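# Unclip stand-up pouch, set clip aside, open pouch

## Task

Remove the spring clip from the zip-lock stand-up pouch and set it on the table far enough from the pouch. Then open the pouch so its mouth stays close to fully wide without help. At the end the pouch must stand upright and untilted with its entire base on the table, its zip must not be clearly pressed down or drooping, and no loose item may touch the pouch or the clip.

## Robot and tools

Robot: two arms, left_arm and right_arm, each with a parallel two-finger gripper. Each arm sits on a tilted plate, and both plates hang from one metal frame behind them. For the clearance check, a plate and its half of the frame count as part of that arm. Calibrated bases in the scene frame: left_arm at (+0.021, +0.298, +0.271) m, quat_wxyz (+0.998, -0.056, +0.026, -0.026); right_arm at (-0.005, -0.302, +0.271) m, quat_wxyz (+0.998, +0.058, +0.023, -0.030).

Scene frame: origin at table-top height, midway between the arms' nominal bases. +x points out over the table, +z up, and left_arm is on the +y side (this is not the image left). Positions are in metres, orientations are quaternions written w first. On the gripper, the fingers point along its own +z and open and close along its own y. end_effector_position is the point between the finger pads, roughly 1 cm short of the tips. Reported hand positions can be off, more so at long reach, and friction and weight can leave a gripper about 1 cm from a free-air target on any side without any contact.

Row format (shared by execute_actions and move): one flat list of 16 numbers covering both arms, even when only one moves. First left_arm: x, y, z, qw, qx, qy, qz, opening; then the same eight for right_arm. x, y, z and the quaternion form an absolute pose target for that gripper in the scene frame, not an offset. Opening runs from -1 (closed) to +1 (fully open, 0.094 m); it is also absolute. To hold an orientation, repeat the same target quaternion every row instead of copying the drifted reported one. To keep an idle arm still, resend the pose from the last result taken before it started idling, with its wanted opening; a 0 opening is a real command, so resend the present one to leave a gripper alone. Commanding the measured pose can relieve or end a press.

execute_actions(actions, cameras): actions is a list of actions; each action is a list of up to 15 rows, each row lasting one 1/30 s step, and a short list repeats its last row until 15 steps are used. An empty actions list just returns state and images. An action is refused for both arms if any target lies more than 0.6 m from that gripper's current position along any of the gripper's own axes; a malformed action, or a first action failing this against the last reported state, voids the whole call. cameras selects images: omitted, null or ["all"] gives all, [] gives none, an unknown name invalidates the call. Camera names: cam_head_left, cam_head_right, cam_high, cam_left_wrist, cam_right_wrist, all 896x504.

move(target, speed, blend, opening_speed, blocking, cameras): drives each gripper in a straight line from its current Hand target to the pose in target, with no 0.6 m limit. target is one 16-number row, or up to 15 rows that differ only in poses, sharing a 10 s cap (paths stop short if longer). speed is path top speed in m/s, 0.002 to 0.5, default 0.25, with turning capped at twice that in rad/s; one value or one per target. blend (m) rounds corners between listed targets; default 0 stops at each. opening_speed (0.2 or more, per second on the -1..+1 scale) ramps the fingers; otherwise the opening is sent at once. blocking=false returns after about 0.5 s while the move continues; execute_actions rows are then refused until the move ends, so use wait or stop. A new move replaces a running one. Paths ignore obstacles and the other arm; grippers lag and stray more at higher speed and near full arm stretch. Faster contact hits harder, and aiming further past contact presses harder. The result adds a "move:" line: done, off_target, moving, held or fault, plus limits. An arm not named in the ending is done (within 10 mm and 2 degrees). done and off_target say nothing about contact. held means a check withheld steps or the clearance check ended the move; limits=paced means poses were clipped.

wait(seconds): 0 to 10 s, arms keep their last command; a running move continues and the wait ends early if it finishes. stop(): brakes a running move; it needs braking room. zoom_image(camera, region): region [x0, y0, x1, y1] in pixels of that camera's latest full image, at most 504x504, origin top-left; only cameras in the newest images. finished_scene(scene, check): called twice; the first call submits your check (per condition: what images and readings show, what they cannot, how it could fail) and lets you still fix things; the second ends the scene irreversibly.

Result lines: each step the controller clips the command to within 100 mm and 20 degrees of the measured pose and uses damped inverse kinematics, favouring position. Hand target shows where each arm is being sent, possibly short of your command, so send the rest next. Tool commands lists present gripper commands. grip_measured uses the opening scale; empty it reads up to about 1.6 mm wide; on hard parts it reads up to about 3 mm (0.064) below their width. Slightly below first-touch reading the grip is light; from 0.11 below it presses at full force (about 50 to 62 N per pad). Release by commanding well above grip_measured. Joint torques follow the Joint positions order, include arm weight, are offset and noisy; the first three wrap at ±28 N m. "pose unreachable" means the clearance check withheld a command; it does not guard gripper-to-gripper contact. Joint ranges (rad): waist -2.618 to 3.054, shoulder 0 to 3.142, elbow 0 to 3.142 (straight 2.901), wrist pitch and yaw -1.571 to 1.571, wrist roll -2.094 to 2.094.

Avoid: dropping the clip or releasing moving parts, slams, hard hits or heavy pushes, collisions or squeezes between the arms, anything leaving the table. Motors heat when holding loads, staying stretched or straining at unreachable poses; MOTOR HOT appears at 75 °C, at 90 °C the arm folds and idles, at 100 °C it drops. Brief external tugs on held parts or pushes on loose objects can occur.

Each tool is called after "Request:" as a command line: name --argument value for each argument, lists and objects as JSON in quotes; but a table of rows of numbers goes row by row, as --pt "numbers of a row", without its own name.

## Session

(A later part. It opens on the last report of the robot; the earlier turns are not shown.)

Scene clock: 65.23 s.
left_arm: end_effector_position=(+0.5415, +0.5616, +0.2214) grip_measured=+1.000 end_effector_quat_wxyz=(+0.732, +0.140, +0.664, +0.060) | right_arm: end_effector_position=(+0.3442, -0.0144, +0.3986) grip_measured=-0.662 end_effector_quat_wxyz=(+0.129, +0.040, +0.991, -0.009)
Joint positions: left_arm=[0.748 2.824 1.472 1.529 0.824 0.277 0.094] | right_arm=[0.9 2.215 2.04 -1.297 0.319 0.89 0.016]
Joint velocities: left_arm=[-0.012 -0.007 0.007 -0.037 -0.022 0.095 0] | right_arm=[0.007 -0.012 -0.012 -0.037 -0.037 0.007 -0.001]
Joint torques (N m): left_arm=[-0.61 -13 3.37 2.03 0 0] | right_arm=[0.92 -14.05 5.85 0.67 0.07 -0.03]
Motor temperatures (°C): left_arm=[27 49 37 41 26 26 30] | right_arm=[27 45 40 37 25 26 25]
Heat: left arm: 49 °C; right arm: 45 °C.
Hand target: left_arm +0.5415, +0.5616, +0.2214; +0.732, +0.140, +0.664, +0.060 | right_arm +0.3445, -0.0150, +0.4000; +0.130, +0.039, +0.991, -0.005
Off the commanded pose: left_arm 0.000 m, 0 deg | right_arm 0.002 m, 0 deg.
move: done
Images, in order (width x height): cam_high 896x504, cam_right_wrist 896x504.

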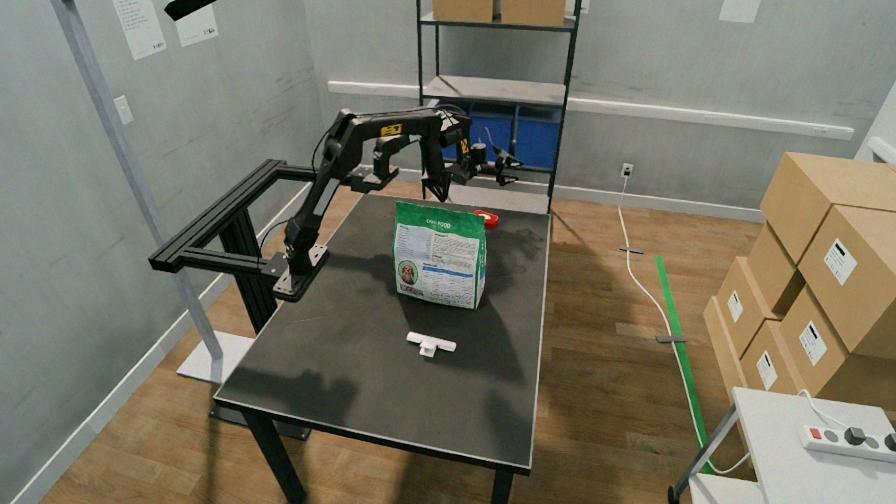

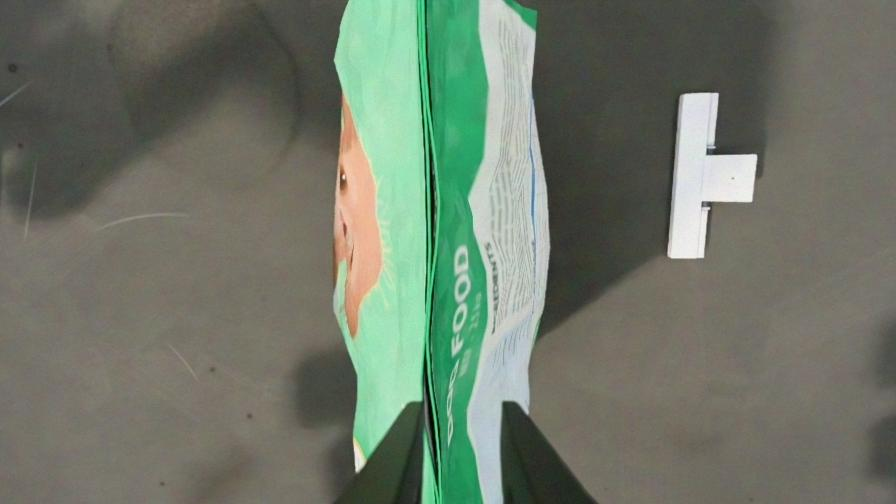

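Request:
zoom_image --camera "cam_right_wrist" --region '[390, 300, 480, 420]'

Request:
zoom_image --camera "cam_right_wrist" --region '[400, 390, 470, 500]'

Request:
zoom_image --camera "cam_right_wrist" --region '[390, 120, 480, 260]'

Scaled by 4.200 from the camera's 896x504 image, which has a finer 1280x720 frame.

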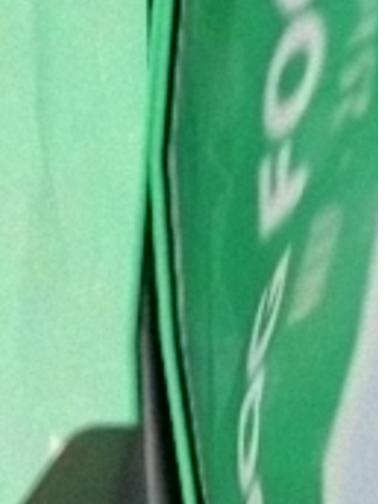

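Scaled by 4.582 from the camera's 896x504 image, which has a finer 1280x720 frame.

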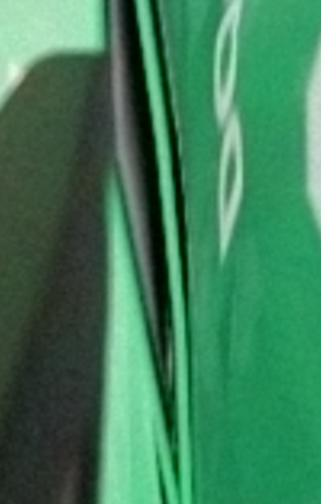

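Scaled by 3.600 from the camera's 896x504 image, which has a finer 1280x720 frame.

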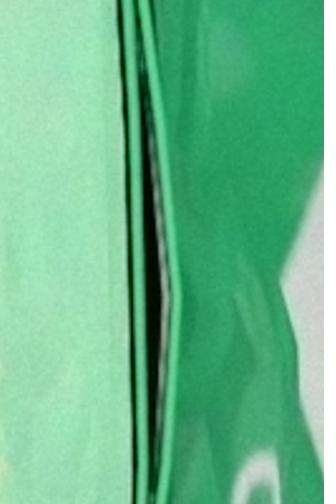

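Request:
move --pt "0.5415 0.5616 0.2214 0.732 0.14 0.664 0.06 1 0.28 -0.01 0.42 0.2079 0.0384 0.9774 -0.0082 0.3" --speed 0.1 --cameras '["cam_right_wrist"]'

Request:
zoom_image --camera "cam_right_wrist" --region '[390, 0, 490, 120]'

Request:
zoom_image --camera "cam_right_wrist" --region '[390, 120, 490, 240]'

Request:
zoom_image --camera "cam_right_wrist" --region '[390, 240, 490, 360]'

Request:
zoom_image --camera "cam_right_wrist" --region '[390, 360, 490, 500]'

Scene clock: 74.10 s.
left_arm: end_effector_position=(+0.5415, +0.5616, +0.2214) grip_measured=+1.000 end_effector_quat_wxyz=(+0.732, +0.140, +0.664, +0.060) | right_arm: end_effector_position=(+0.2774, -0.0069, +0.4075) grip_measured=+0.298 end_effector_quat_wxyz=(+0.190, +0.031, +0.981, -0.017)
Joint positions: left_arm=[0.748 2.824 1.472 1.529 0.824 0.277 0.094] | right_arm=[1.085 2.021 1.729 -1.184 0.445 1.046 0.061]
Joint velocities: left_arm=[-0.012 -0.007 0.012 -0.051 0.037 -0.022 0] | right_arm=[-0.002 -0.017 -0.007 -0.051 -0.095 0.11 0]
Joint torques (N m): left_arm=[-0.62 -13.01 3.37 2.04 0 0] | right_arm=[1.02 -14.63 5.87 0.68 0.41 0.09]
Motor temperatures (°C): left_arm=[27 49 37 41 26 26 30] | right_arm=[27 50 39 36 25 25 24]
Heat: left arm: 49 °C; right arm: 50 °C.
Hand target: left_arm +0.5415, +0.5616, +0.2214; +0.732, +0.140, +0.664, +0.060 | right_arm +0.2800, -0.0107, +0.4204; +0.208, +0.039, +0.977, -0.008
Off the commanded pose: left_arm 0.000 m, 0 deg | right_arm 0.013 m, 2 deg.
move: off_target (right_arm)
Images, in order (width x height): cam_right_wrist 896x504.

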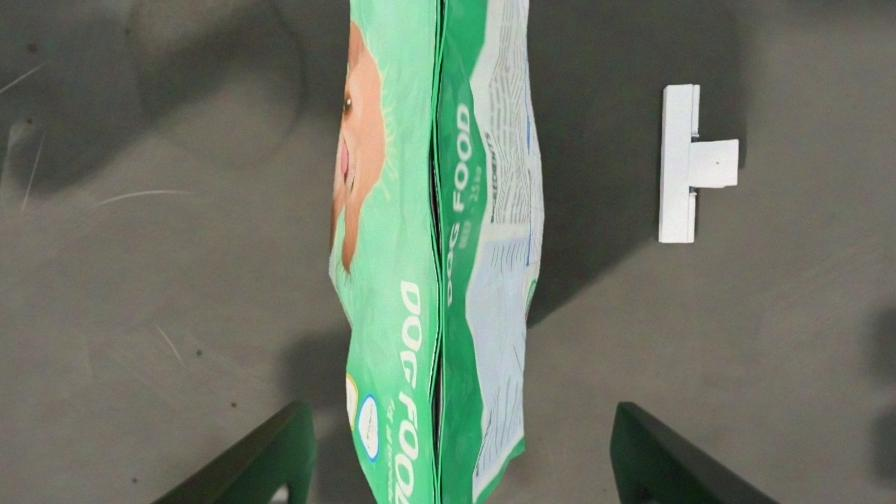

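Scaled by 4.200 from the camera's 896x504 image, which has a finer 1280x720 frame.

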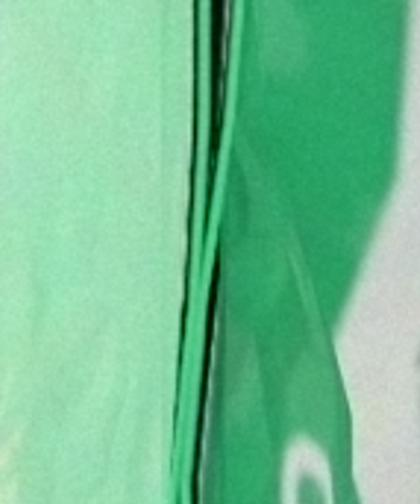

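Scaled by 4.200 from the camera's 896x504 image, which has a finer 1280x720 frame.

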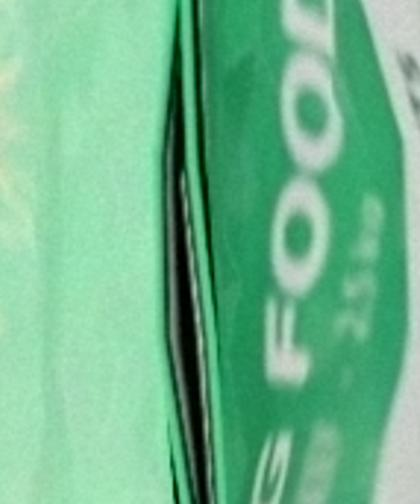

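Scaled by 4.200 from the camera's 896x504 image, which has a finer 1280x720 frame.

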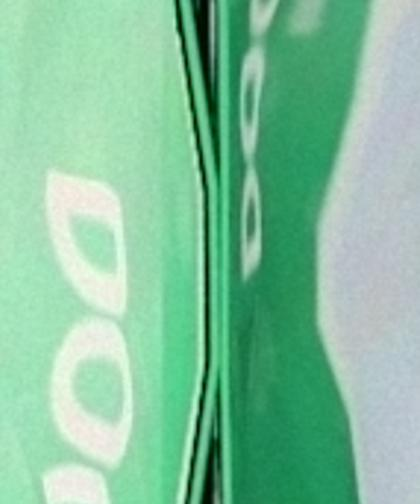

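Scaled by 3.600 from the camera's 896x504 image, which has a finer 1280x720 frame.

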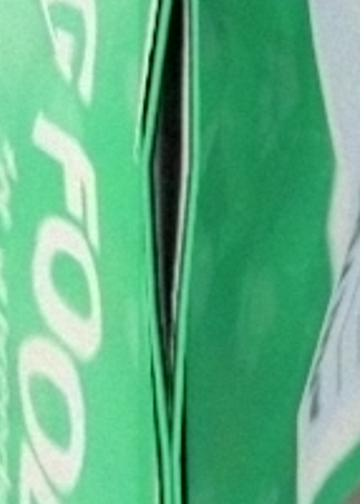

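Request:
move --pt "0.5415 0.5616 0.2214 0.732 0.14 0.664 0.06 1 0.332 -0.0135 0.40 0.1304 0.039 0.9906 -0.0051 -0.66" --pt "0.5415 0.5616 0.2214 0.732 0.14 0.664 0.06 1 0.332 -0.0135 0.387 0.1304 0.039 0.9906 -0.0051 -0.66" --speed 0.08 --opening_speed 1 --cameras '["cam_right_wrist","cam_high"]'

Request:
zoom_image --camera "cam_right_wrist" --region '[390, 330, 510, 450]'

Request:
zoom_image --camera "cam_high" --region '[400, 170, 480, 240]'

Scene clock: 77.10 s.
left_arm: end_effector_position=(+0.5415, +0.5616, +0.2214) grip_measured=+1.000 end_effector_quat_wxyz=(+0.732, +0.140, +0.664, +0.060) | right_arm: end_effector_position=(+0.3324, -0.0134, +0.3981) grip_measured=-0.658 end_effector_quat_wxyz=(+0.138, +0.043, +0.989, +0.002)
Joint positions: left_arm=[0.748 2.824 1.472 1.529 0.824 0.277 0.094] | right_arm=[0.921 2.15 1.928 -1.228 0.321 0.913 0.016]
Joint velocities: left_arm=[-0.022 0.027 -0.002 -0.022 0.051 -0.051 0] | right_arm=[0.002 -0.002 -0.002 -0.037 0.022 0.081 0]
Joint torques (N m): left_arm=[-0.62 -12.96 3.38 2.03 -0.02 -0.01] | right_arm=[0.87 -11.04 5.97 0.72 0.06 -0.04]
Motor temperatures (°C): left_arm=[27 50 37 40 26 26 30] | right_arm=[27 50 39 36 25 25 24]
Heat: left arm: 50 °C; right arm: 50 °C.
Hand target: left_arm +0.5415, +0.5616, +0.2214; +0.732, +0.140, +0.664, +0.060 | right_arm +0.3318, -0.0130, +0.3868; +0.130, +0.039, +0.991, -0.005
Off the commanded pose: left_arm 0.000 m, 0 deg | right_arm 0.011 m, 1 deg.
move: off_target (right_arm)
Images, in order (width x height): cam_high 896x504, cam_right_wrist 896x504.

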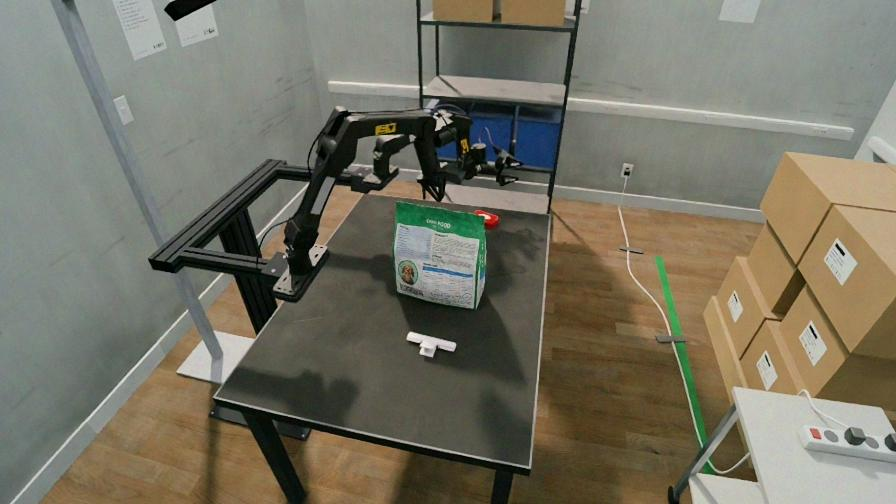

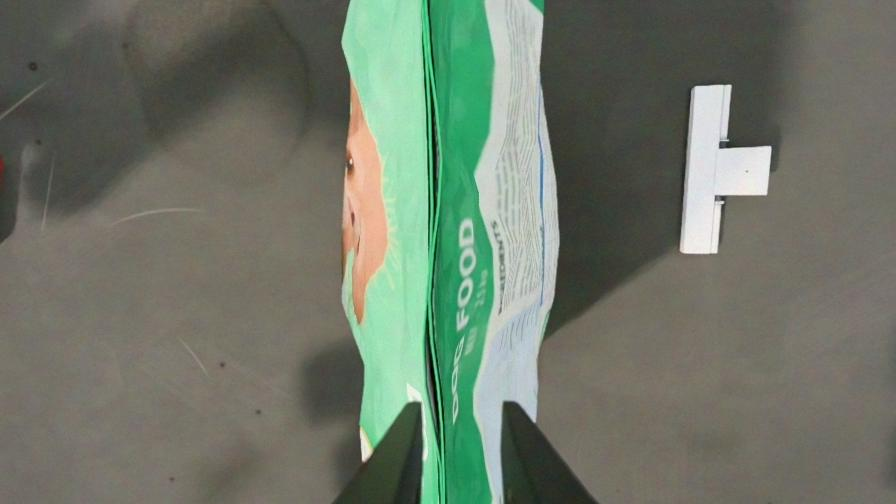

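Scaled by 4.200 from the camera's 896x504 image, which has a finer 1280x720 frame.

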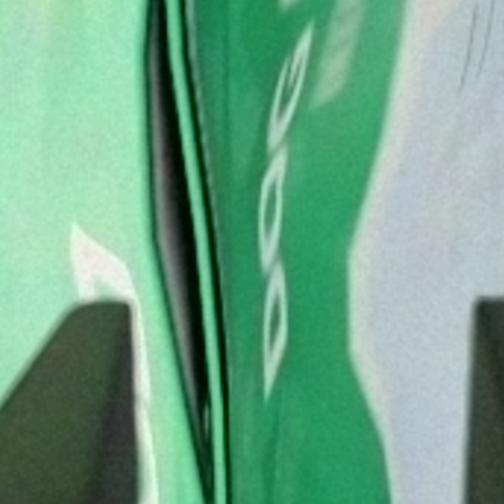

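Scaled by 6.300 from the camera's 896x504 image, which has a finer 1280x720 frame.

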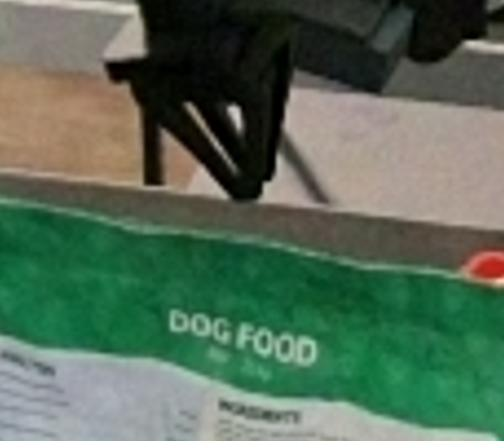

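Request:
move --pt "0.5415 0.5616 0.2214 0.732 0.14 0.664 0.06 1 0.332 -0.0175 0.376 0.1304 0.039 0.9906 -0.0051 -0.66" --speed 0.03 --cameras '["cam_right_wrist","cam_high"]'

Request:
zoom_image --camera "cam_right_wrist" --region '[390, 330, 510, 450]'

Request:
zoom_image --camera "cam_high" --region '[400, 170, 480, 240]'

Scene clock: 78.67 s.
left_arm: end_effector_position=(+0.5415, +0.5616, +0.2214) grip_measured=+1.000 end_effector_quat_wxyz=(+0.732, +0.140, +0.664, +0.060) | right_arm: end_effector_position=(+0.3319, -0.0165, +0.3803) grip_measured=-0.658 end_effector_quat_wxyz=(+0.133, +0.040, +0.990, -0.004)
Joint positions: left_arm=[0.748 2.824 1.472 1.529 0.824 0.277 0.094] | right_arm=[0.913 2.15 1.861 -1.173 0.32 0.902 0.016]
Joint velocities: left_arm=[0.002 -0.002 0.002 0.037 0.095 -0.007 0] | right_arm=[0.007 0.002 -0.017 0.066 -0.037 -0.007 0]
Joint torques (N m): left_arm=[-0.62 -12.93 3.4 2.03 0 0] | right_arm=[0.73 -12.45 5.94 0.7 0.07 -0.03]
Motor temperatures (°C): left_arm=[27 50 37 40 26 26 30] | right_arm=[27 49 39 36 25 25 24]
Heat: left arm: 50 °C; right arm: 49 °C.
Hand target: left_arm +0.5415, +0.5616, +0.2214; +0.732, +0.140, +0.664, +0.060 | right_arm +0.3323, -0.0175, +0.3760; +0.130, +0.039, +0.991, -0.005
Off the commanded pose: left_arm 0.000 m, 0 deg | right_arm 0.004 m, 0 deg.
move: done
Images, in order (width x height): cam_high 896x504, cam_right_wrist 896x504.

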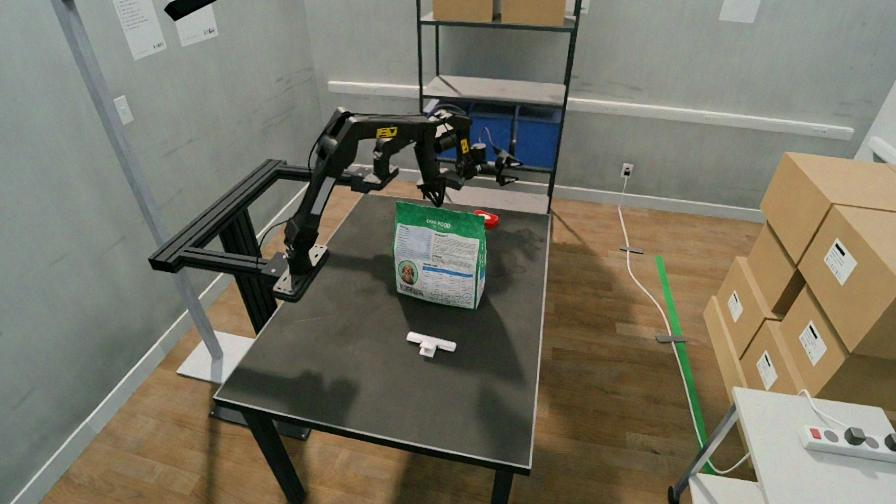

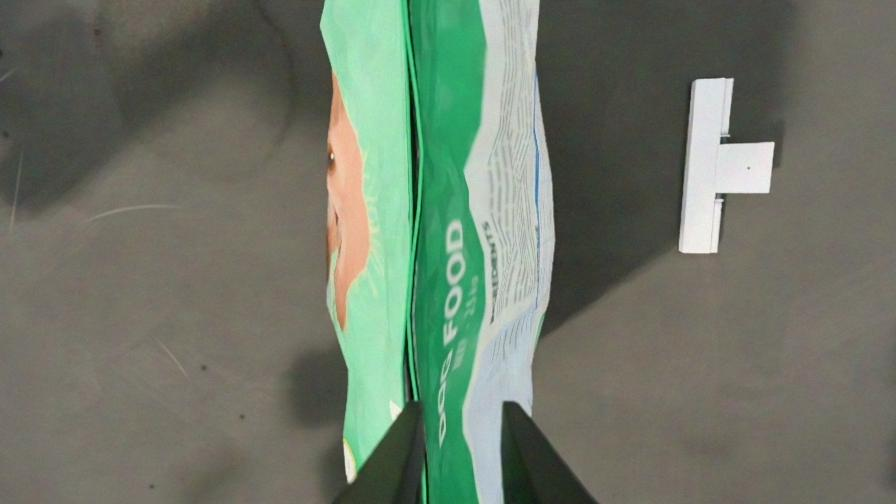

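Scaled by 4.200 from the camera's 896x504 image, which has a finer 1280x720 frame.

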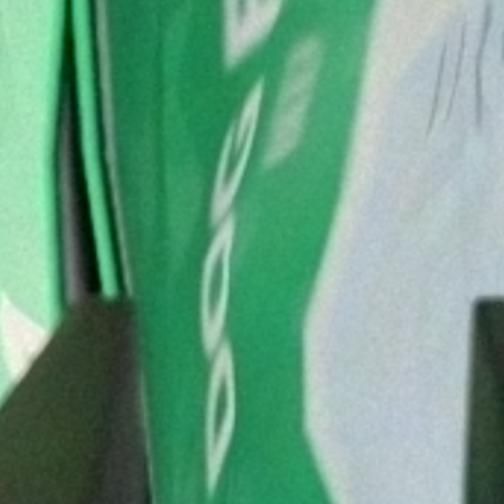

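Scaled by 6.300 from the camera's 896x504 image, which has a finer 1280x720 frame.

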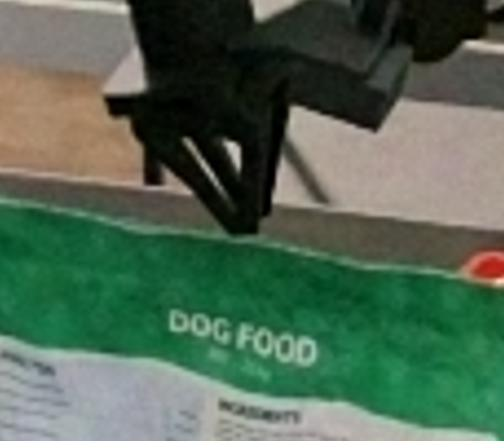

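Request:
move --pt "0.5415 0.5616 0.2214 0.732 0.14 0.664 0.06 1 0.337 -0.0148 0.377 0.1304 0.039 0.9906 -0.0051 -0.66" --speed 0.03 --cameras '["cam_right_wrist"]'

Request:
zoom_image --camera "cam_right_wrist" --region '[390, 330, 510, 450]'

Scene clock: 79.87 s.
left_arm: end_effector_position=(+0.5415, +0.5616, +0.2214) grip_measured=+1.000 end_effector_quat_wxyz=(+0.732, +0.140, +0.664, +0.060) | right_arm: end_effector_position=(+0.3336, -0.0169, +0.3804) grip_measured=-0.658 end_effector_quat_wxyz=(+0.134, +0.040, +0.990, -0.003)
Joint positions: left_arm=[0.748 2.824 1.472 1.529 0.824 0.277 0.094] | right_arm=[0.91 2.152 1.865 -1.173 0.32 0.898 0.016]
Joint velocities: left_arm=[-0.007 -0.027 -0.002 -0.037 -0.037 -0.037 0] | right_arm=[-0.022 0.007 -0.022 0.081 -0.095 -0.037 0]
Joint torques (N m): left_arm=[-0.59 -12.98 3.38 2.03 0 0] | right_arm=[0.7 -10.88 8.88 0.53 0.08 -0.04]
Motor temperatures (°C): left_arm=[27 50 37 40 26 26 30] | right_arm=[27 49 39 36 25 25 24]
Heat: left arm: 50 °C; right arm: 49 °C.
Hand target: left_arm +0.5415, +0.5616, +0.2214; +0.732, +0.140, +0.664, +0.060 | right_arm +0.3368, -0.0149, +0.3770; +0.131, +0.039, +0.991, -0.005
Off the commanded pose: left_arm 0.000 m, 0 deg | right_arm 0.005 m, 0 deg.
move: done
Images, in order (width x height): cam_right_wrist 896x504.

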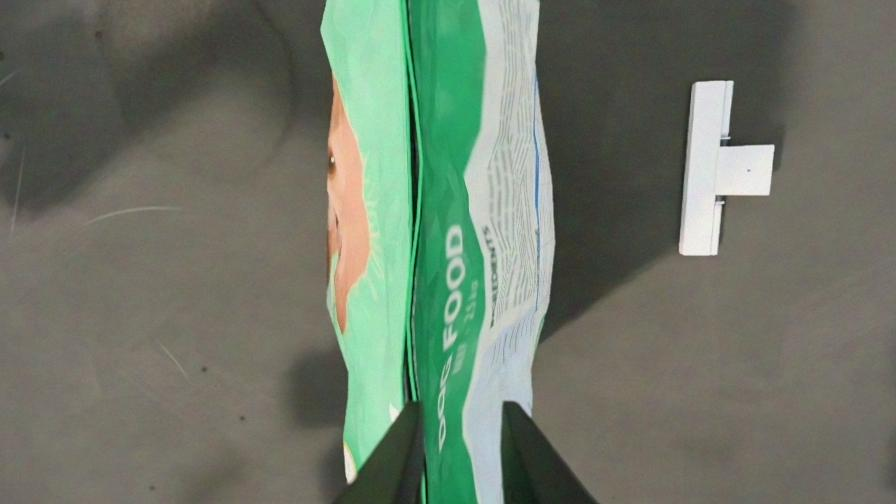

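Scaled by 4.200 from the camera's 896x504 image, which has a finer 1280x720 frame.

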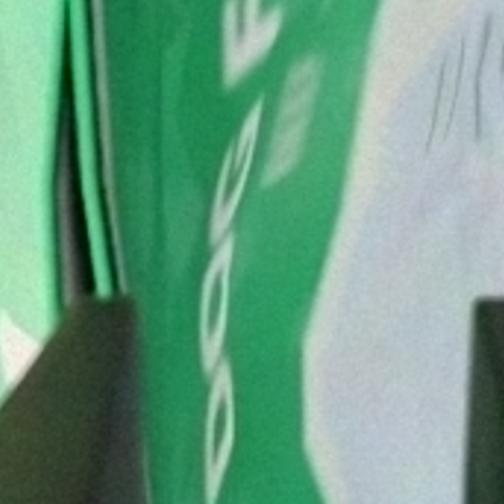

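Request:
move --pt "0.5415 0.5616 0.2214 0.732 0.14 0.664 0.06 1 0.341 -0.0155 0.377 0.1304 0.039 0.9906 -0.0051 -0.585" --speed 0.03 --cameras '["cam_right_wrist"]'

Request:
zoom_image --camera "cam_right_wrist" --region '[390, 330, 510, 450]'

Scene clock: 80.83 s.
left_arm: end_effector_position=(+0.5415, +0.5616, +0.2214) grip_measured=+1.000 end_effector_quat_wxyz=(+0.732, +0.140, +0.664, +0.060) | right_arm: end_effector_position=(+0.3382, -0.0169, +0.3806) grip_measured=-0.587 end_effector_quat_wxyz=(+0.135, +0.041, +0.990, -0.002)
Joint positions: left_arm=[0.748 2.824 1.472 1.529 0.824 0.277 0.094] | right_arm=[0.902 2.161 1.88 -1.173 0.319 0.89 0.019]
Joint velocities: left_arm=[-0.012 -0.007 0.007 -0.066 -0.037 -0.037 0] | right_arm=[-0.037 -0.002 -0.002 -0.007 -0.037 0.007 -0.001]
Joint torques (N m): left_arm=[-0.59 -12.97 3.36 2.03 0 -0.01] | right_arm=[0.73 -11 8.92 0.5 0.08 -0.03]
Motor temperatures (°C): left_arm=[27 50 37 40 26 26 30] | right_arm=[27 49 39 36 25 25 24]
Heat: left arm: 50 °C; right arm: 49 °C.
Hand target: left_arm +0.5415, +0.5616, +0.2214; +0.732, +0.140, +0.664, +0.060 | right_arm +0.3409, -0.0154, +0.3769; +0.131, +0.039, +0.991, -0.005
Off the commanded pose: left_arm 0.000 m, 0 deg | right_arm 0.005 m, 1 deg.
move: done
Images, in order (width x height): cam_right_wrist 896x504.

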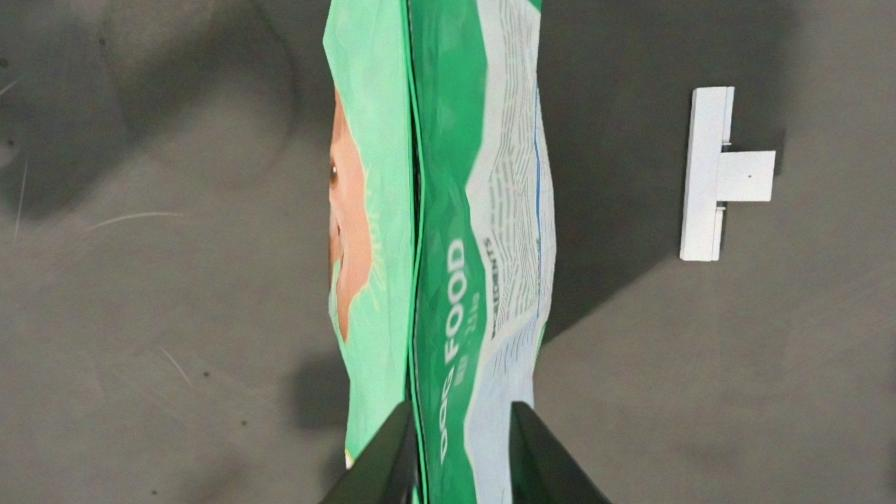

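Scaled by 4.200 from the camera's 896x504 image, which has a finer 1280x720 frame.

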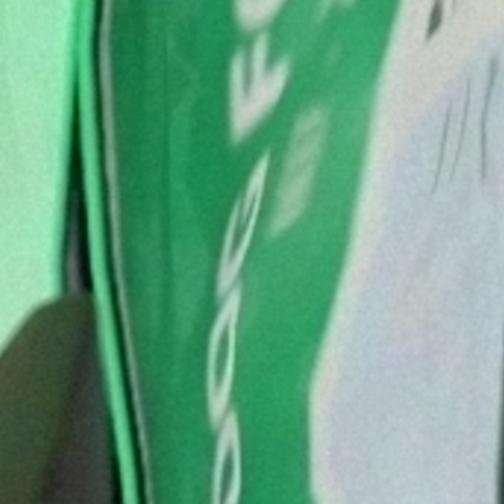

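Request:
execute_actions --actions '[]' --cameras '["cam_high","cam_right_wrist"]'

Request:
zoom_image --camera "cam_right_wrist" --region '[380, 300, 560, 460]'

Scene clock: 81.73 s.
left_arm: end_effector_position=(+0.5415, +0.5616, +0.2214) grip_measured=+1.000 end_effector_quat_wxyz=(+0.732, +0.140, +0.664, +0.060) | right_arm: end_effector_position=(+0.3383, -0.0168, +0.3807) grip_measured=-0.587 end_effector_quat_wxyz=(+0.135, +0.041, +0.990, -0.002)
Joint positions: left_arm=[0.748 2.824 1.472 1.529 0.824 0.277 0.094] | right_arm=[0.902 2.161 1.881 -1.173 0.319 0.889 0.019]
Joint velocities: left_arm=[-0.012 0.007 -0.002 -0.007 -0.007 0.022 0] | right_arm=[-0.007 -0.002 -0.012 -0.007 -0.037 0.051 0]
Joint torques (N m): left_arm=[-0.64 -12.94 3.37 2.03 0 0] | right_arm=[0.75 -11 8.87 0.5 0.07 -0.03]
Motor temperatures (°C): left_arm=[27 50 37 40 26 26 30] | right_arm=[27 49 39 36 25 25 24]
Heat: left arm: 50 °C; right arm: 49 °C.
Hand target: left_arm +0.5415, +0.5616, +0.2214; +0.732, +0.140, +0.664, +0.060 | right_arm +0.3409, -0.0155, +0.3770; +0.131, +0.039, +0.991, -0.005
Tool commands: left_gripper/opening=+1.0 right_gripper/opening=-0.585
Off the commanded pose: left_arm 0.000 m, 0 deg | right_arm 0.005 m, 1 deg.
Images, in order (width x height): cam_high 896x504, cam_right_wrist 896x504.

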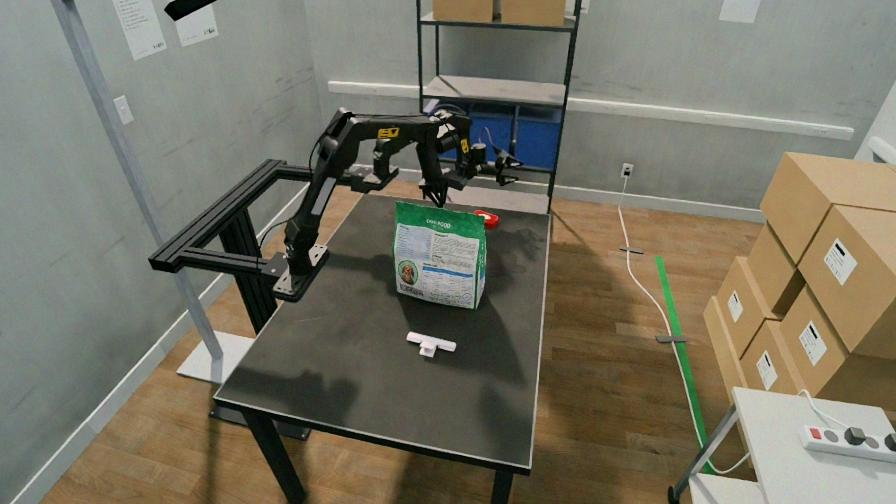

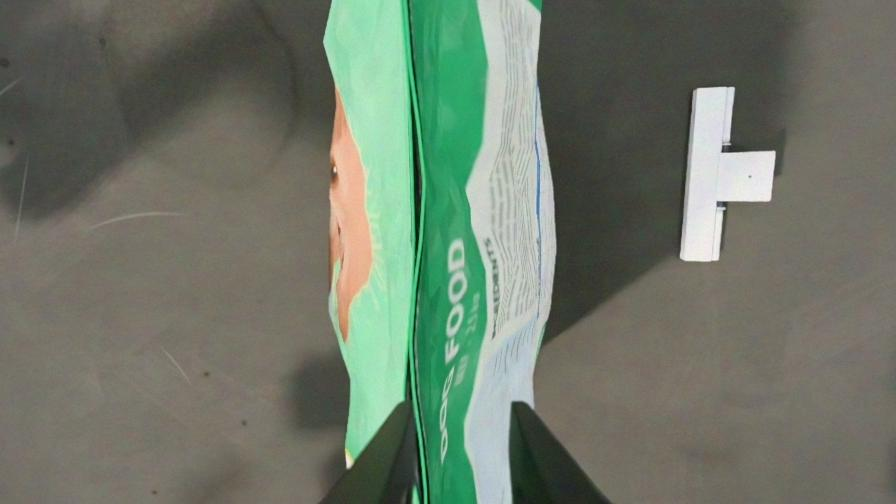

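Scaled by 2.800 from the camera's 896x504 image, which has a finer 1280x720 frame.

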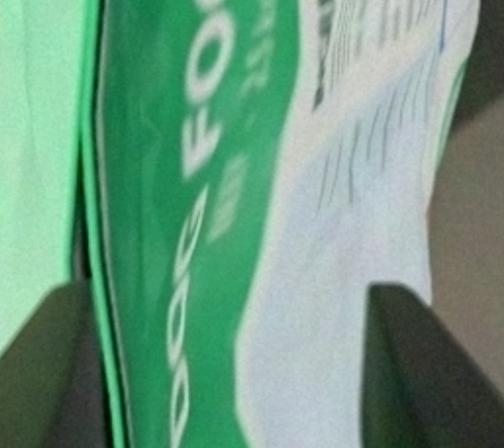

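Request:
move --target '[0.5415,0.5616,0.2214,0.732,0.14,0.664,0.06,1,0.341,-0.0155,0.370,0.1304,0.039,0.9906,-0.0051,-0.585]' --speed 0.03 --cameras '["cam_right_wrist"]'

Request:
zoom_image --camera "cam_right_wrist" --region '[380, 300, 560, 460]'

Scene clock: 82.90 s.
left_arm: end_effector_position=(+0.5415, +0.5616, +0.2214) grip_measured=+1.000 end_effector_quat_wxyz=(+0.732, +0.140, +0.664, +0.060) | right_arm: end_effector_position=(+0.3397, -0.0152, +0.3810) grip_measured=-0.587 end_effector_quat_wxyz=(+0.138, +0.041, +0.990, +0.002)
Joint positions: left_arm=[0.748 2.824 1.472 1.529 0.824 0.277 0.094] | right_arm=[0.902 2.161 1.881 -1.164 0.318 0.887 0.019]
Joint velocities: left_arm=[-0.002 -0.007 -0.012 -0.007 -0.081 0.022 0] | right_arm=[-0.002 0.007 -0.027 -0.125 -0.051 0.037 0.001]
Joint torques (N m): left_arm=[-0.61 -12.93 3.37 2.02 0 -0.01] | right_arm=[0.61 -11.04 6.38 0.74 0.07 -0.04]
Motor temperatures (°C): left_arm=[27 50 37 40 26 26 30] | right_arm=[27 49 39 36 25 25 24]
Heat: left arm: 50 °C; right arm: 49 °C.
Hand target: left_arm +0.5415, +0.5616, +0.2214; +0.732, +0.140, +0.664, +0.060 | right_arm +0.3408, -0.0156, +0.3701; +0.130, +0.039, +0.991, -0.005
Off the commanded pose: left_arm 0.000 m, 0 deg | right_arm 0.011 m, 1 deg.
move: off_target (right_arm)
Images, in order (width x height): cam_right_wrist 896x504.

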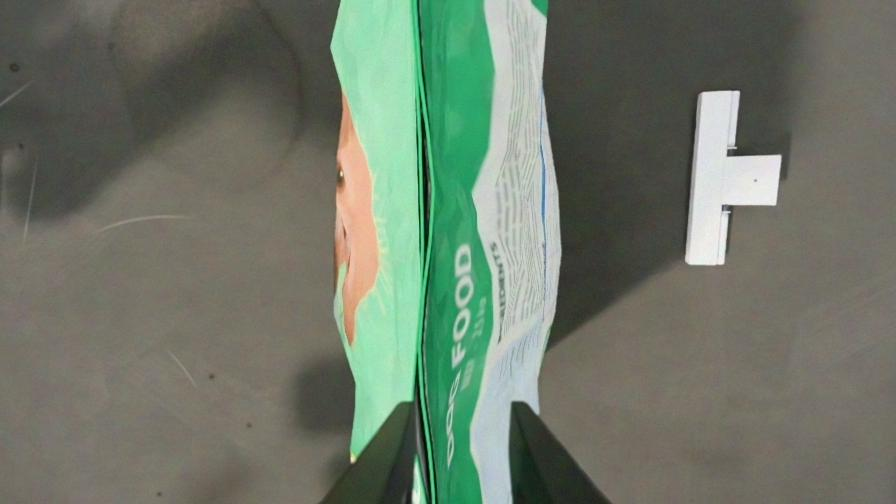

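Scaled by 2.800 from the camera's 896x504 image, which has a finer 1280x720 frame.

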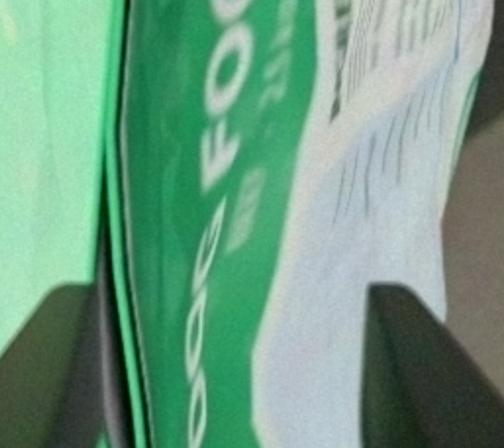

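Request:
move --target '[0.5415,0.5616,0.2214,0.732,0.14,0.664,0.06,1,0.341,-0.0155,0.379,0.1304,0.039,0.9906,-0.0051,-0.67]' --speed 0.03 --cameras '["cam_right_wrist"]'

Request:
zoom_image --camera "cam_right_wrist" --region '[380, 300, 560, 460]'

Scene clock: 84.13 s.
left_arm: end_effector_position=(+0.5415, +0.5616, +0.2214) grip_measured=+1.000 end_effector_quat_wxyz=(+0.732, +0.140, +0.664, +0.060) | right_arm: end_effector_position=(+0.3387, -0.0165, +0.3828) grip_measured=-0.668 end_effector_quat_wxyz=(+0.136, +0.040, +0.990, -0.001)
Joint positions: left_arm=[0.748 2.824 1.472 1.529 0.824 0.277 0.094] | right_arm=[0.902 2.161 1.889 -1.178 0.318 0.887 0.016]
Joint velocities: left_arm=[0.012 0.002 -0.002 0.022 -0.066 0.037 0] | right_arm=[-0.002 -0.012 -0.017 -0.007 0.007 0.037 0]
Joint torques (N m): left_arm=[-0.62 -12.97 3.4 2.03 0 -0.01] | right_arm=[0.77 -11.02 8.87 0.48 0.09 0]
Motor temperatures (°C): left_arm=[27 50 37 40 26 26 30] | right_arm=[27 49 39 36 25 25 24]
Heat: left arm: 50 °C; right arm: 49 °C.
Hand target: left_arm +0.5415, +0.5616, +0.2214; +0.732, +0.140, +0.664, +0.060 | right_arm +0.3409, -0.0155, +0.3789; +0.131, +0.039, +0.991, -0.005
Off the commanded pose: left_arm 0.000 m, 0 deg | right_arm 0.004 m, 1 deg.
move: done
Images, in order (width x height): cam_right_wrist 896x504.

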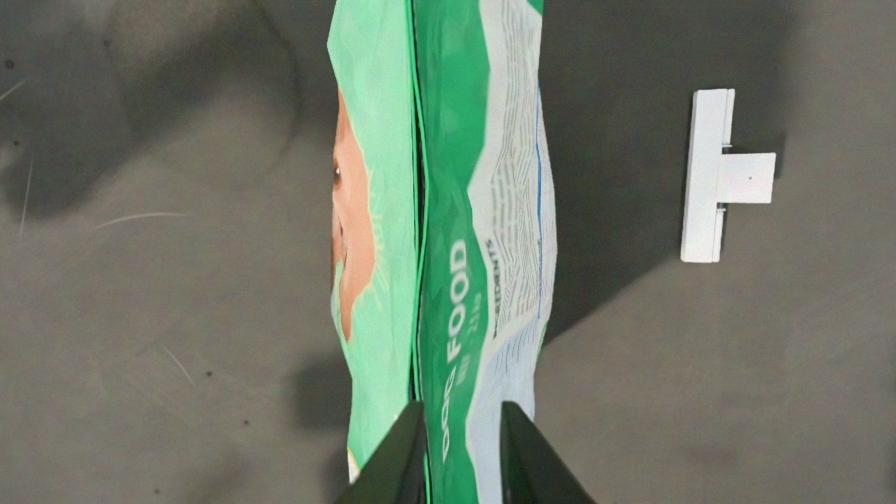

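Scaled by 2.800 from the camera's 896x504 image, which has a finer 1280x720 frame.

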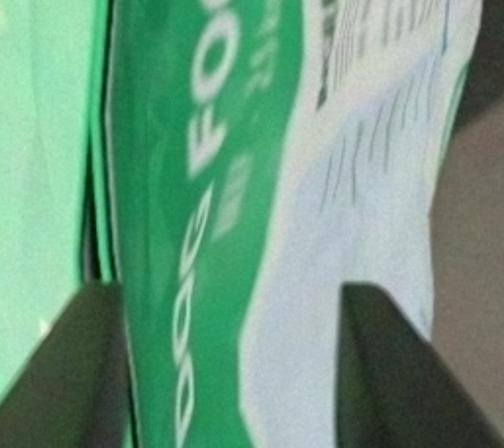

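Request:
move --target '[0.5415,0.5616,0.2214,0.732,0.14,0.664,0.06,1,0.341,-0.0155,0.365,0.1304,0.039,0.9906,-0.0051,-0.67]' --speed 0.03 --cameras '["cam_right_wrist"]'

Request:
zoom_image --camera "cam_right_wrist" --region '[380, 300, 560, 460]'

Scene clock: 85.43 s.
left_arm: end_effector_position=(+0.5415, +0.5616, +0.2214) grip_measured=+1.000 end_effector_quat_wxyz=(+0.732, +0.140, +0.664, +0.060) | right_arm: end_effector_position=(+0.3412, -0.0148, +0.3770) grip_measured=-0.668 end_effector_quat_wxyz=(+0.139, +0.042, +0.989, +0.003)
Joint positions: left_arm=[0.748 2.824 1.472 1.529 0.824 0.277 0.094] | right_arm=[0.899 2.162 1.867 -1.144 0.318 0.886 0.016]
Joint velocities: left_arm=[-0.012 -0.012 0.002 -0.007 -0.007 0.037 0] | right_arm=[0.002 0.012 -0.022 -0.037 0.037 -0.007 0]
Joint torques (N m): left_arm=[-0.62 -12.96 3.4 2.03 0.01 0] | right_arm=[0.73 -11.17 6.01 0.74 0.07 -0.03]
Motor temperatures (°C): left_arm=[27 50 37 40 26 26 30] | right_arm=[27 48 39 36 25 25 24]
Heat: left arm: 50 °C; right arm: 48 °C.
Hand target: left_arm +0.5415, +0.5616, +0.2214; +0.732, +0.140, +0.664, +0.060 | right_arm +0.3409, -0.0156, +0.3652; +0.130, +0.039, +0.991, -0.005
Off the commanded pose: left_arm 0.000 m, 0 deg | right_arm 0.012 m, 1 deg.
move: off_target (right_arm)
Images, in order (width x height): cam_right_wrist 896x504.

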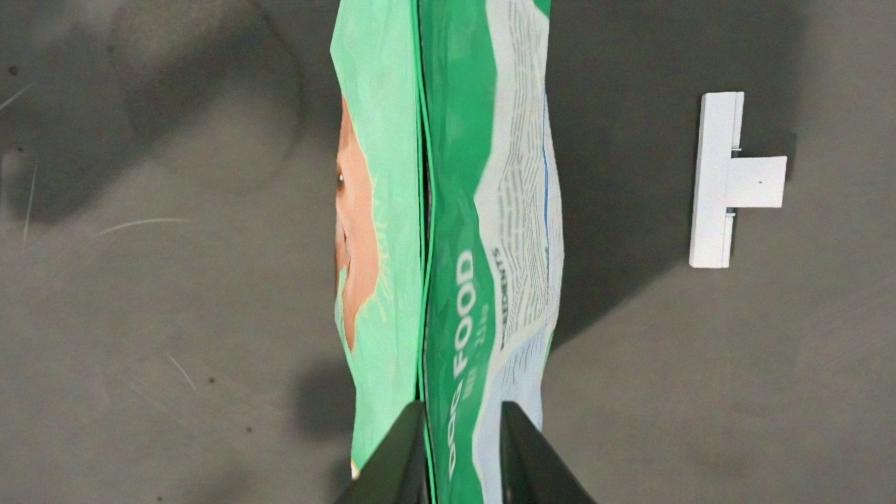

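Scaled by 2.800 from the camera's 896x504 image, which has a finer 1280x720 frame.

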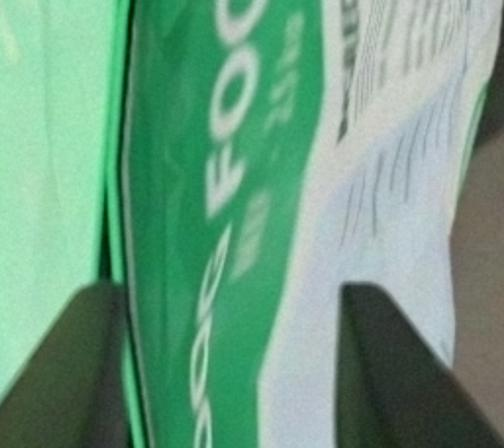

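Request:
move --target '[0.5415,0.5616,0.2214,0.732,0.14,0.664,0.06,1,0.331,-0.0155,0.362,0.1304,0.039,0.9906,-0.0051,-0.63]' --speed 0.03 --cameras '["cam_right_wrist"]'

Request:
zoom_image --camera "cam_right_wrist" --region '[380, 300, 560, 460]'

Scene clock: 86.87 s.
left_arm: end_effector_position=(+0.5415, +0.5616, +0.2214) grip_measured=+1.000 end_effector_quat_wxyz=(+0.732, +0.140, +0.664, +0.060) | right_arm: end_effector_position=(+0.3349, -0.0194, +0.3621) grip_measured=-0.632 end_effector_quat_wxyz=(+0.129, +0.041, +0.991, -0.008)
Joint positions: left_arm=[0.748 2.824 1.472 1.529 0.824 0.277 0.094] | right_arm=[0.899 2.162 1.812 -1.12 0.318 0.892 0.017]
Joint velocities: left_arm=[-0.002 -0.022 0.002 -0.022 0.007 0.022 0] | right_arm=[-0.007 -0.007 -0.022 -0.037 -0.066 0.022 -0.001]
Joint torques (N m): left_arm=[-0.62 -12.96 3.37 2.02 0 0] | right_arm=[1.98 -13.19 5.96 0.65 0.09 0.09]
Motor temperatures (°C): left_arm=[27 50 37 40 26 26 30] | right_arm=[27 48 39 36 25 25 24]
Heat: left arm: 50 °C; right arm: 48 °C.
Hand target: left_arm +0.5415, +0.5616, +0.2214; +0.732, +0.140, +0.664, +0.060 | right_arm +0.3311, -0.0156, +0.3620; +0.130, +0.039, +0.991, -0.005
Off the commanded pose: left_arm 0.000 m, 0 deg | right_arm 0.006 m, 0 deg.
move: done
Images, in order (width x height): cam_right_wrist 896x504.

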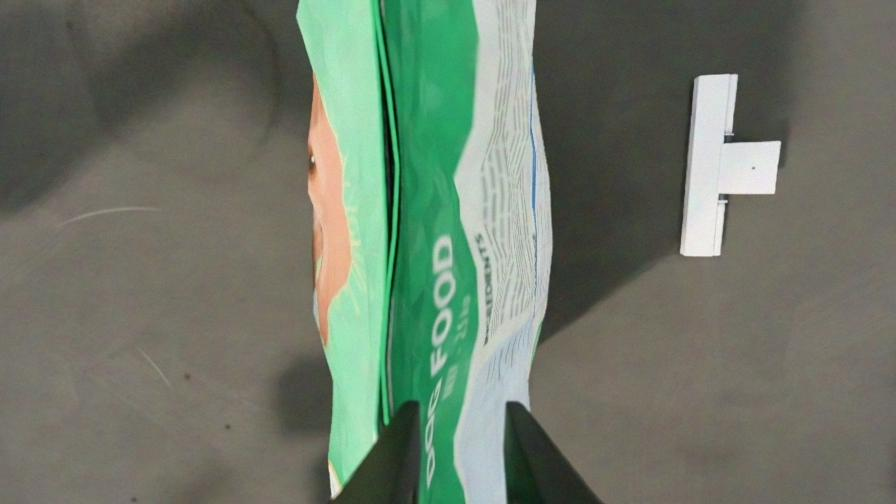

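Scaled by 2.800 from the camera's 896x504 image, which has a finer 1280x720 frame.

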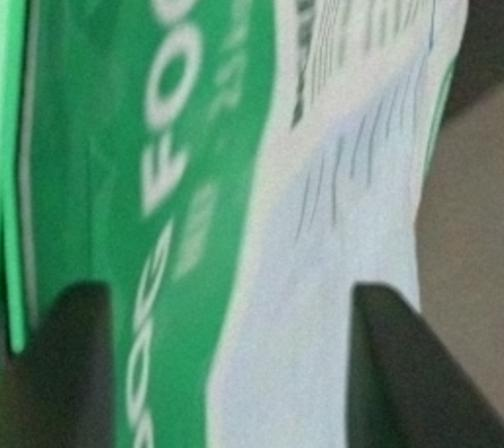

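Request:
move --pt "0.5415 0.5616 0.2214 0.732 0.14 0.664 0.06 1 0.331 -0.0155 0.380 0.1304 0.039 0.9906 -0.0051 -0.63" --pt "0.5415 0.5616 0.2214 0.732 0.14 0.664 0.06 1 0.341 -0.0155 0.377 0.1304 0.039 0.9906 -0.0051 -0.63" --pt "0.5415 0.5616 0.2214 0.732 0.14 0.664 0.06 1 0.341 -0.0155 0.365 0.1304 0.039 0.9906 -0.0051 -0.63" --speed 0.03 --cameras '["cam_right_wrist"]'

Request:
zoom_image --camera "cam_right_wrist" --region '[380, 300, 560, 460]'

Scene clock: 89.57 s.
left_arm: end_effector_position=(+0.5415, +0.5616, +0.2214) grip_measured=+1.000 end_effector_quat_wxyz=(+0.732, +0.140, +0.664, +0.060) | right_arm: end_effector_position=(+0.3408, -0.0147, +0.3768) grip_measured=-0.632 end_effector_quat_wxyz=(+0.139, +0.042, +0.989, +0.003)
Joint positions: left_arm=[0.748 2.824 1.472 1.529 0.824 0.277 0.094] | right_arm=[0.899 2.162 1.866 -1.143 0.318 0.887 0.017]
Joint velocities: left_arm=[0.007 0.002 -0.002 0.022 0.022 -0.037 0] | right_arm=[-0.012 -0.002 0.002 0.022 -0.022 -0.022 0]
Joint torques (N m): left_arm=[-0.61 -12.97 3.38 2.03 0.01 0] | right_arm=[0.73 -11.19 5.97 0.72 0.07 -0.02]
Motor temperatures (°C): left_arm=[27 50 37 40 26 26 30] | right_arm=[27 48 39 35 25 25 24]
Heat: left arm: 50 °C; right arm: 48 °C.
Hand target: left_arm +0.5415, +0.5616, +0.2214; +0.732, +0.140, +0.664, +0.060 | right_arm +0.3407, -0.0156, +0.3651; +0.130, +0.039, +0.991, -0.005
Off the commanded pose: left_arm 0.000 m, 0 deg | right_arm 0.012 m, 1 deg.
move: off_target (right_arm)
Images, in order (width x height): cam_right_wrist 896x504.

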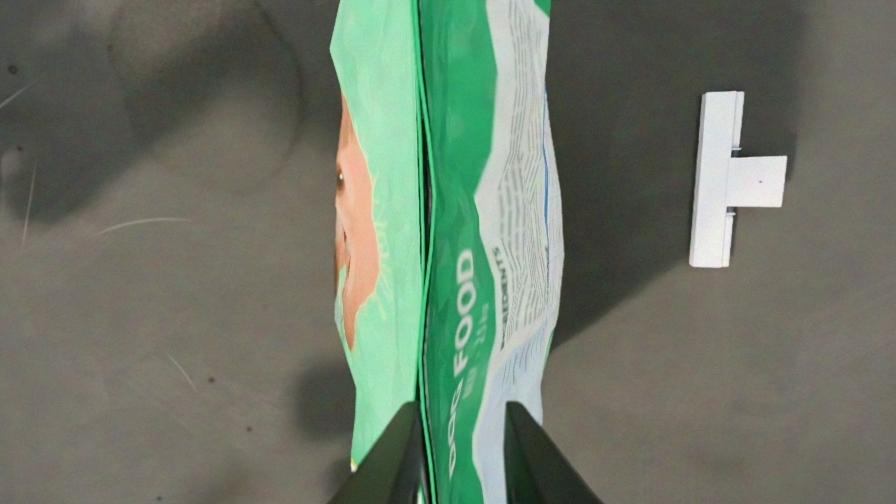

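Scaled by 2.800 from the camera's 896x504 image, which has a finer 1280x720 frame.

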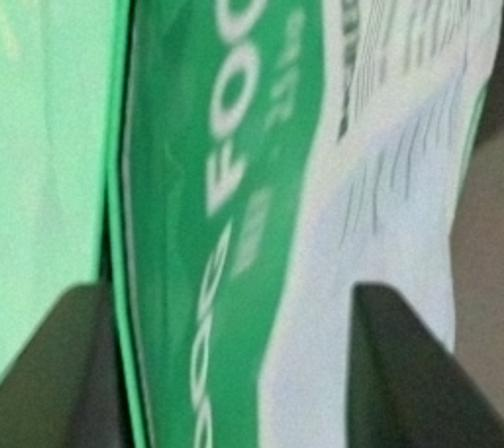

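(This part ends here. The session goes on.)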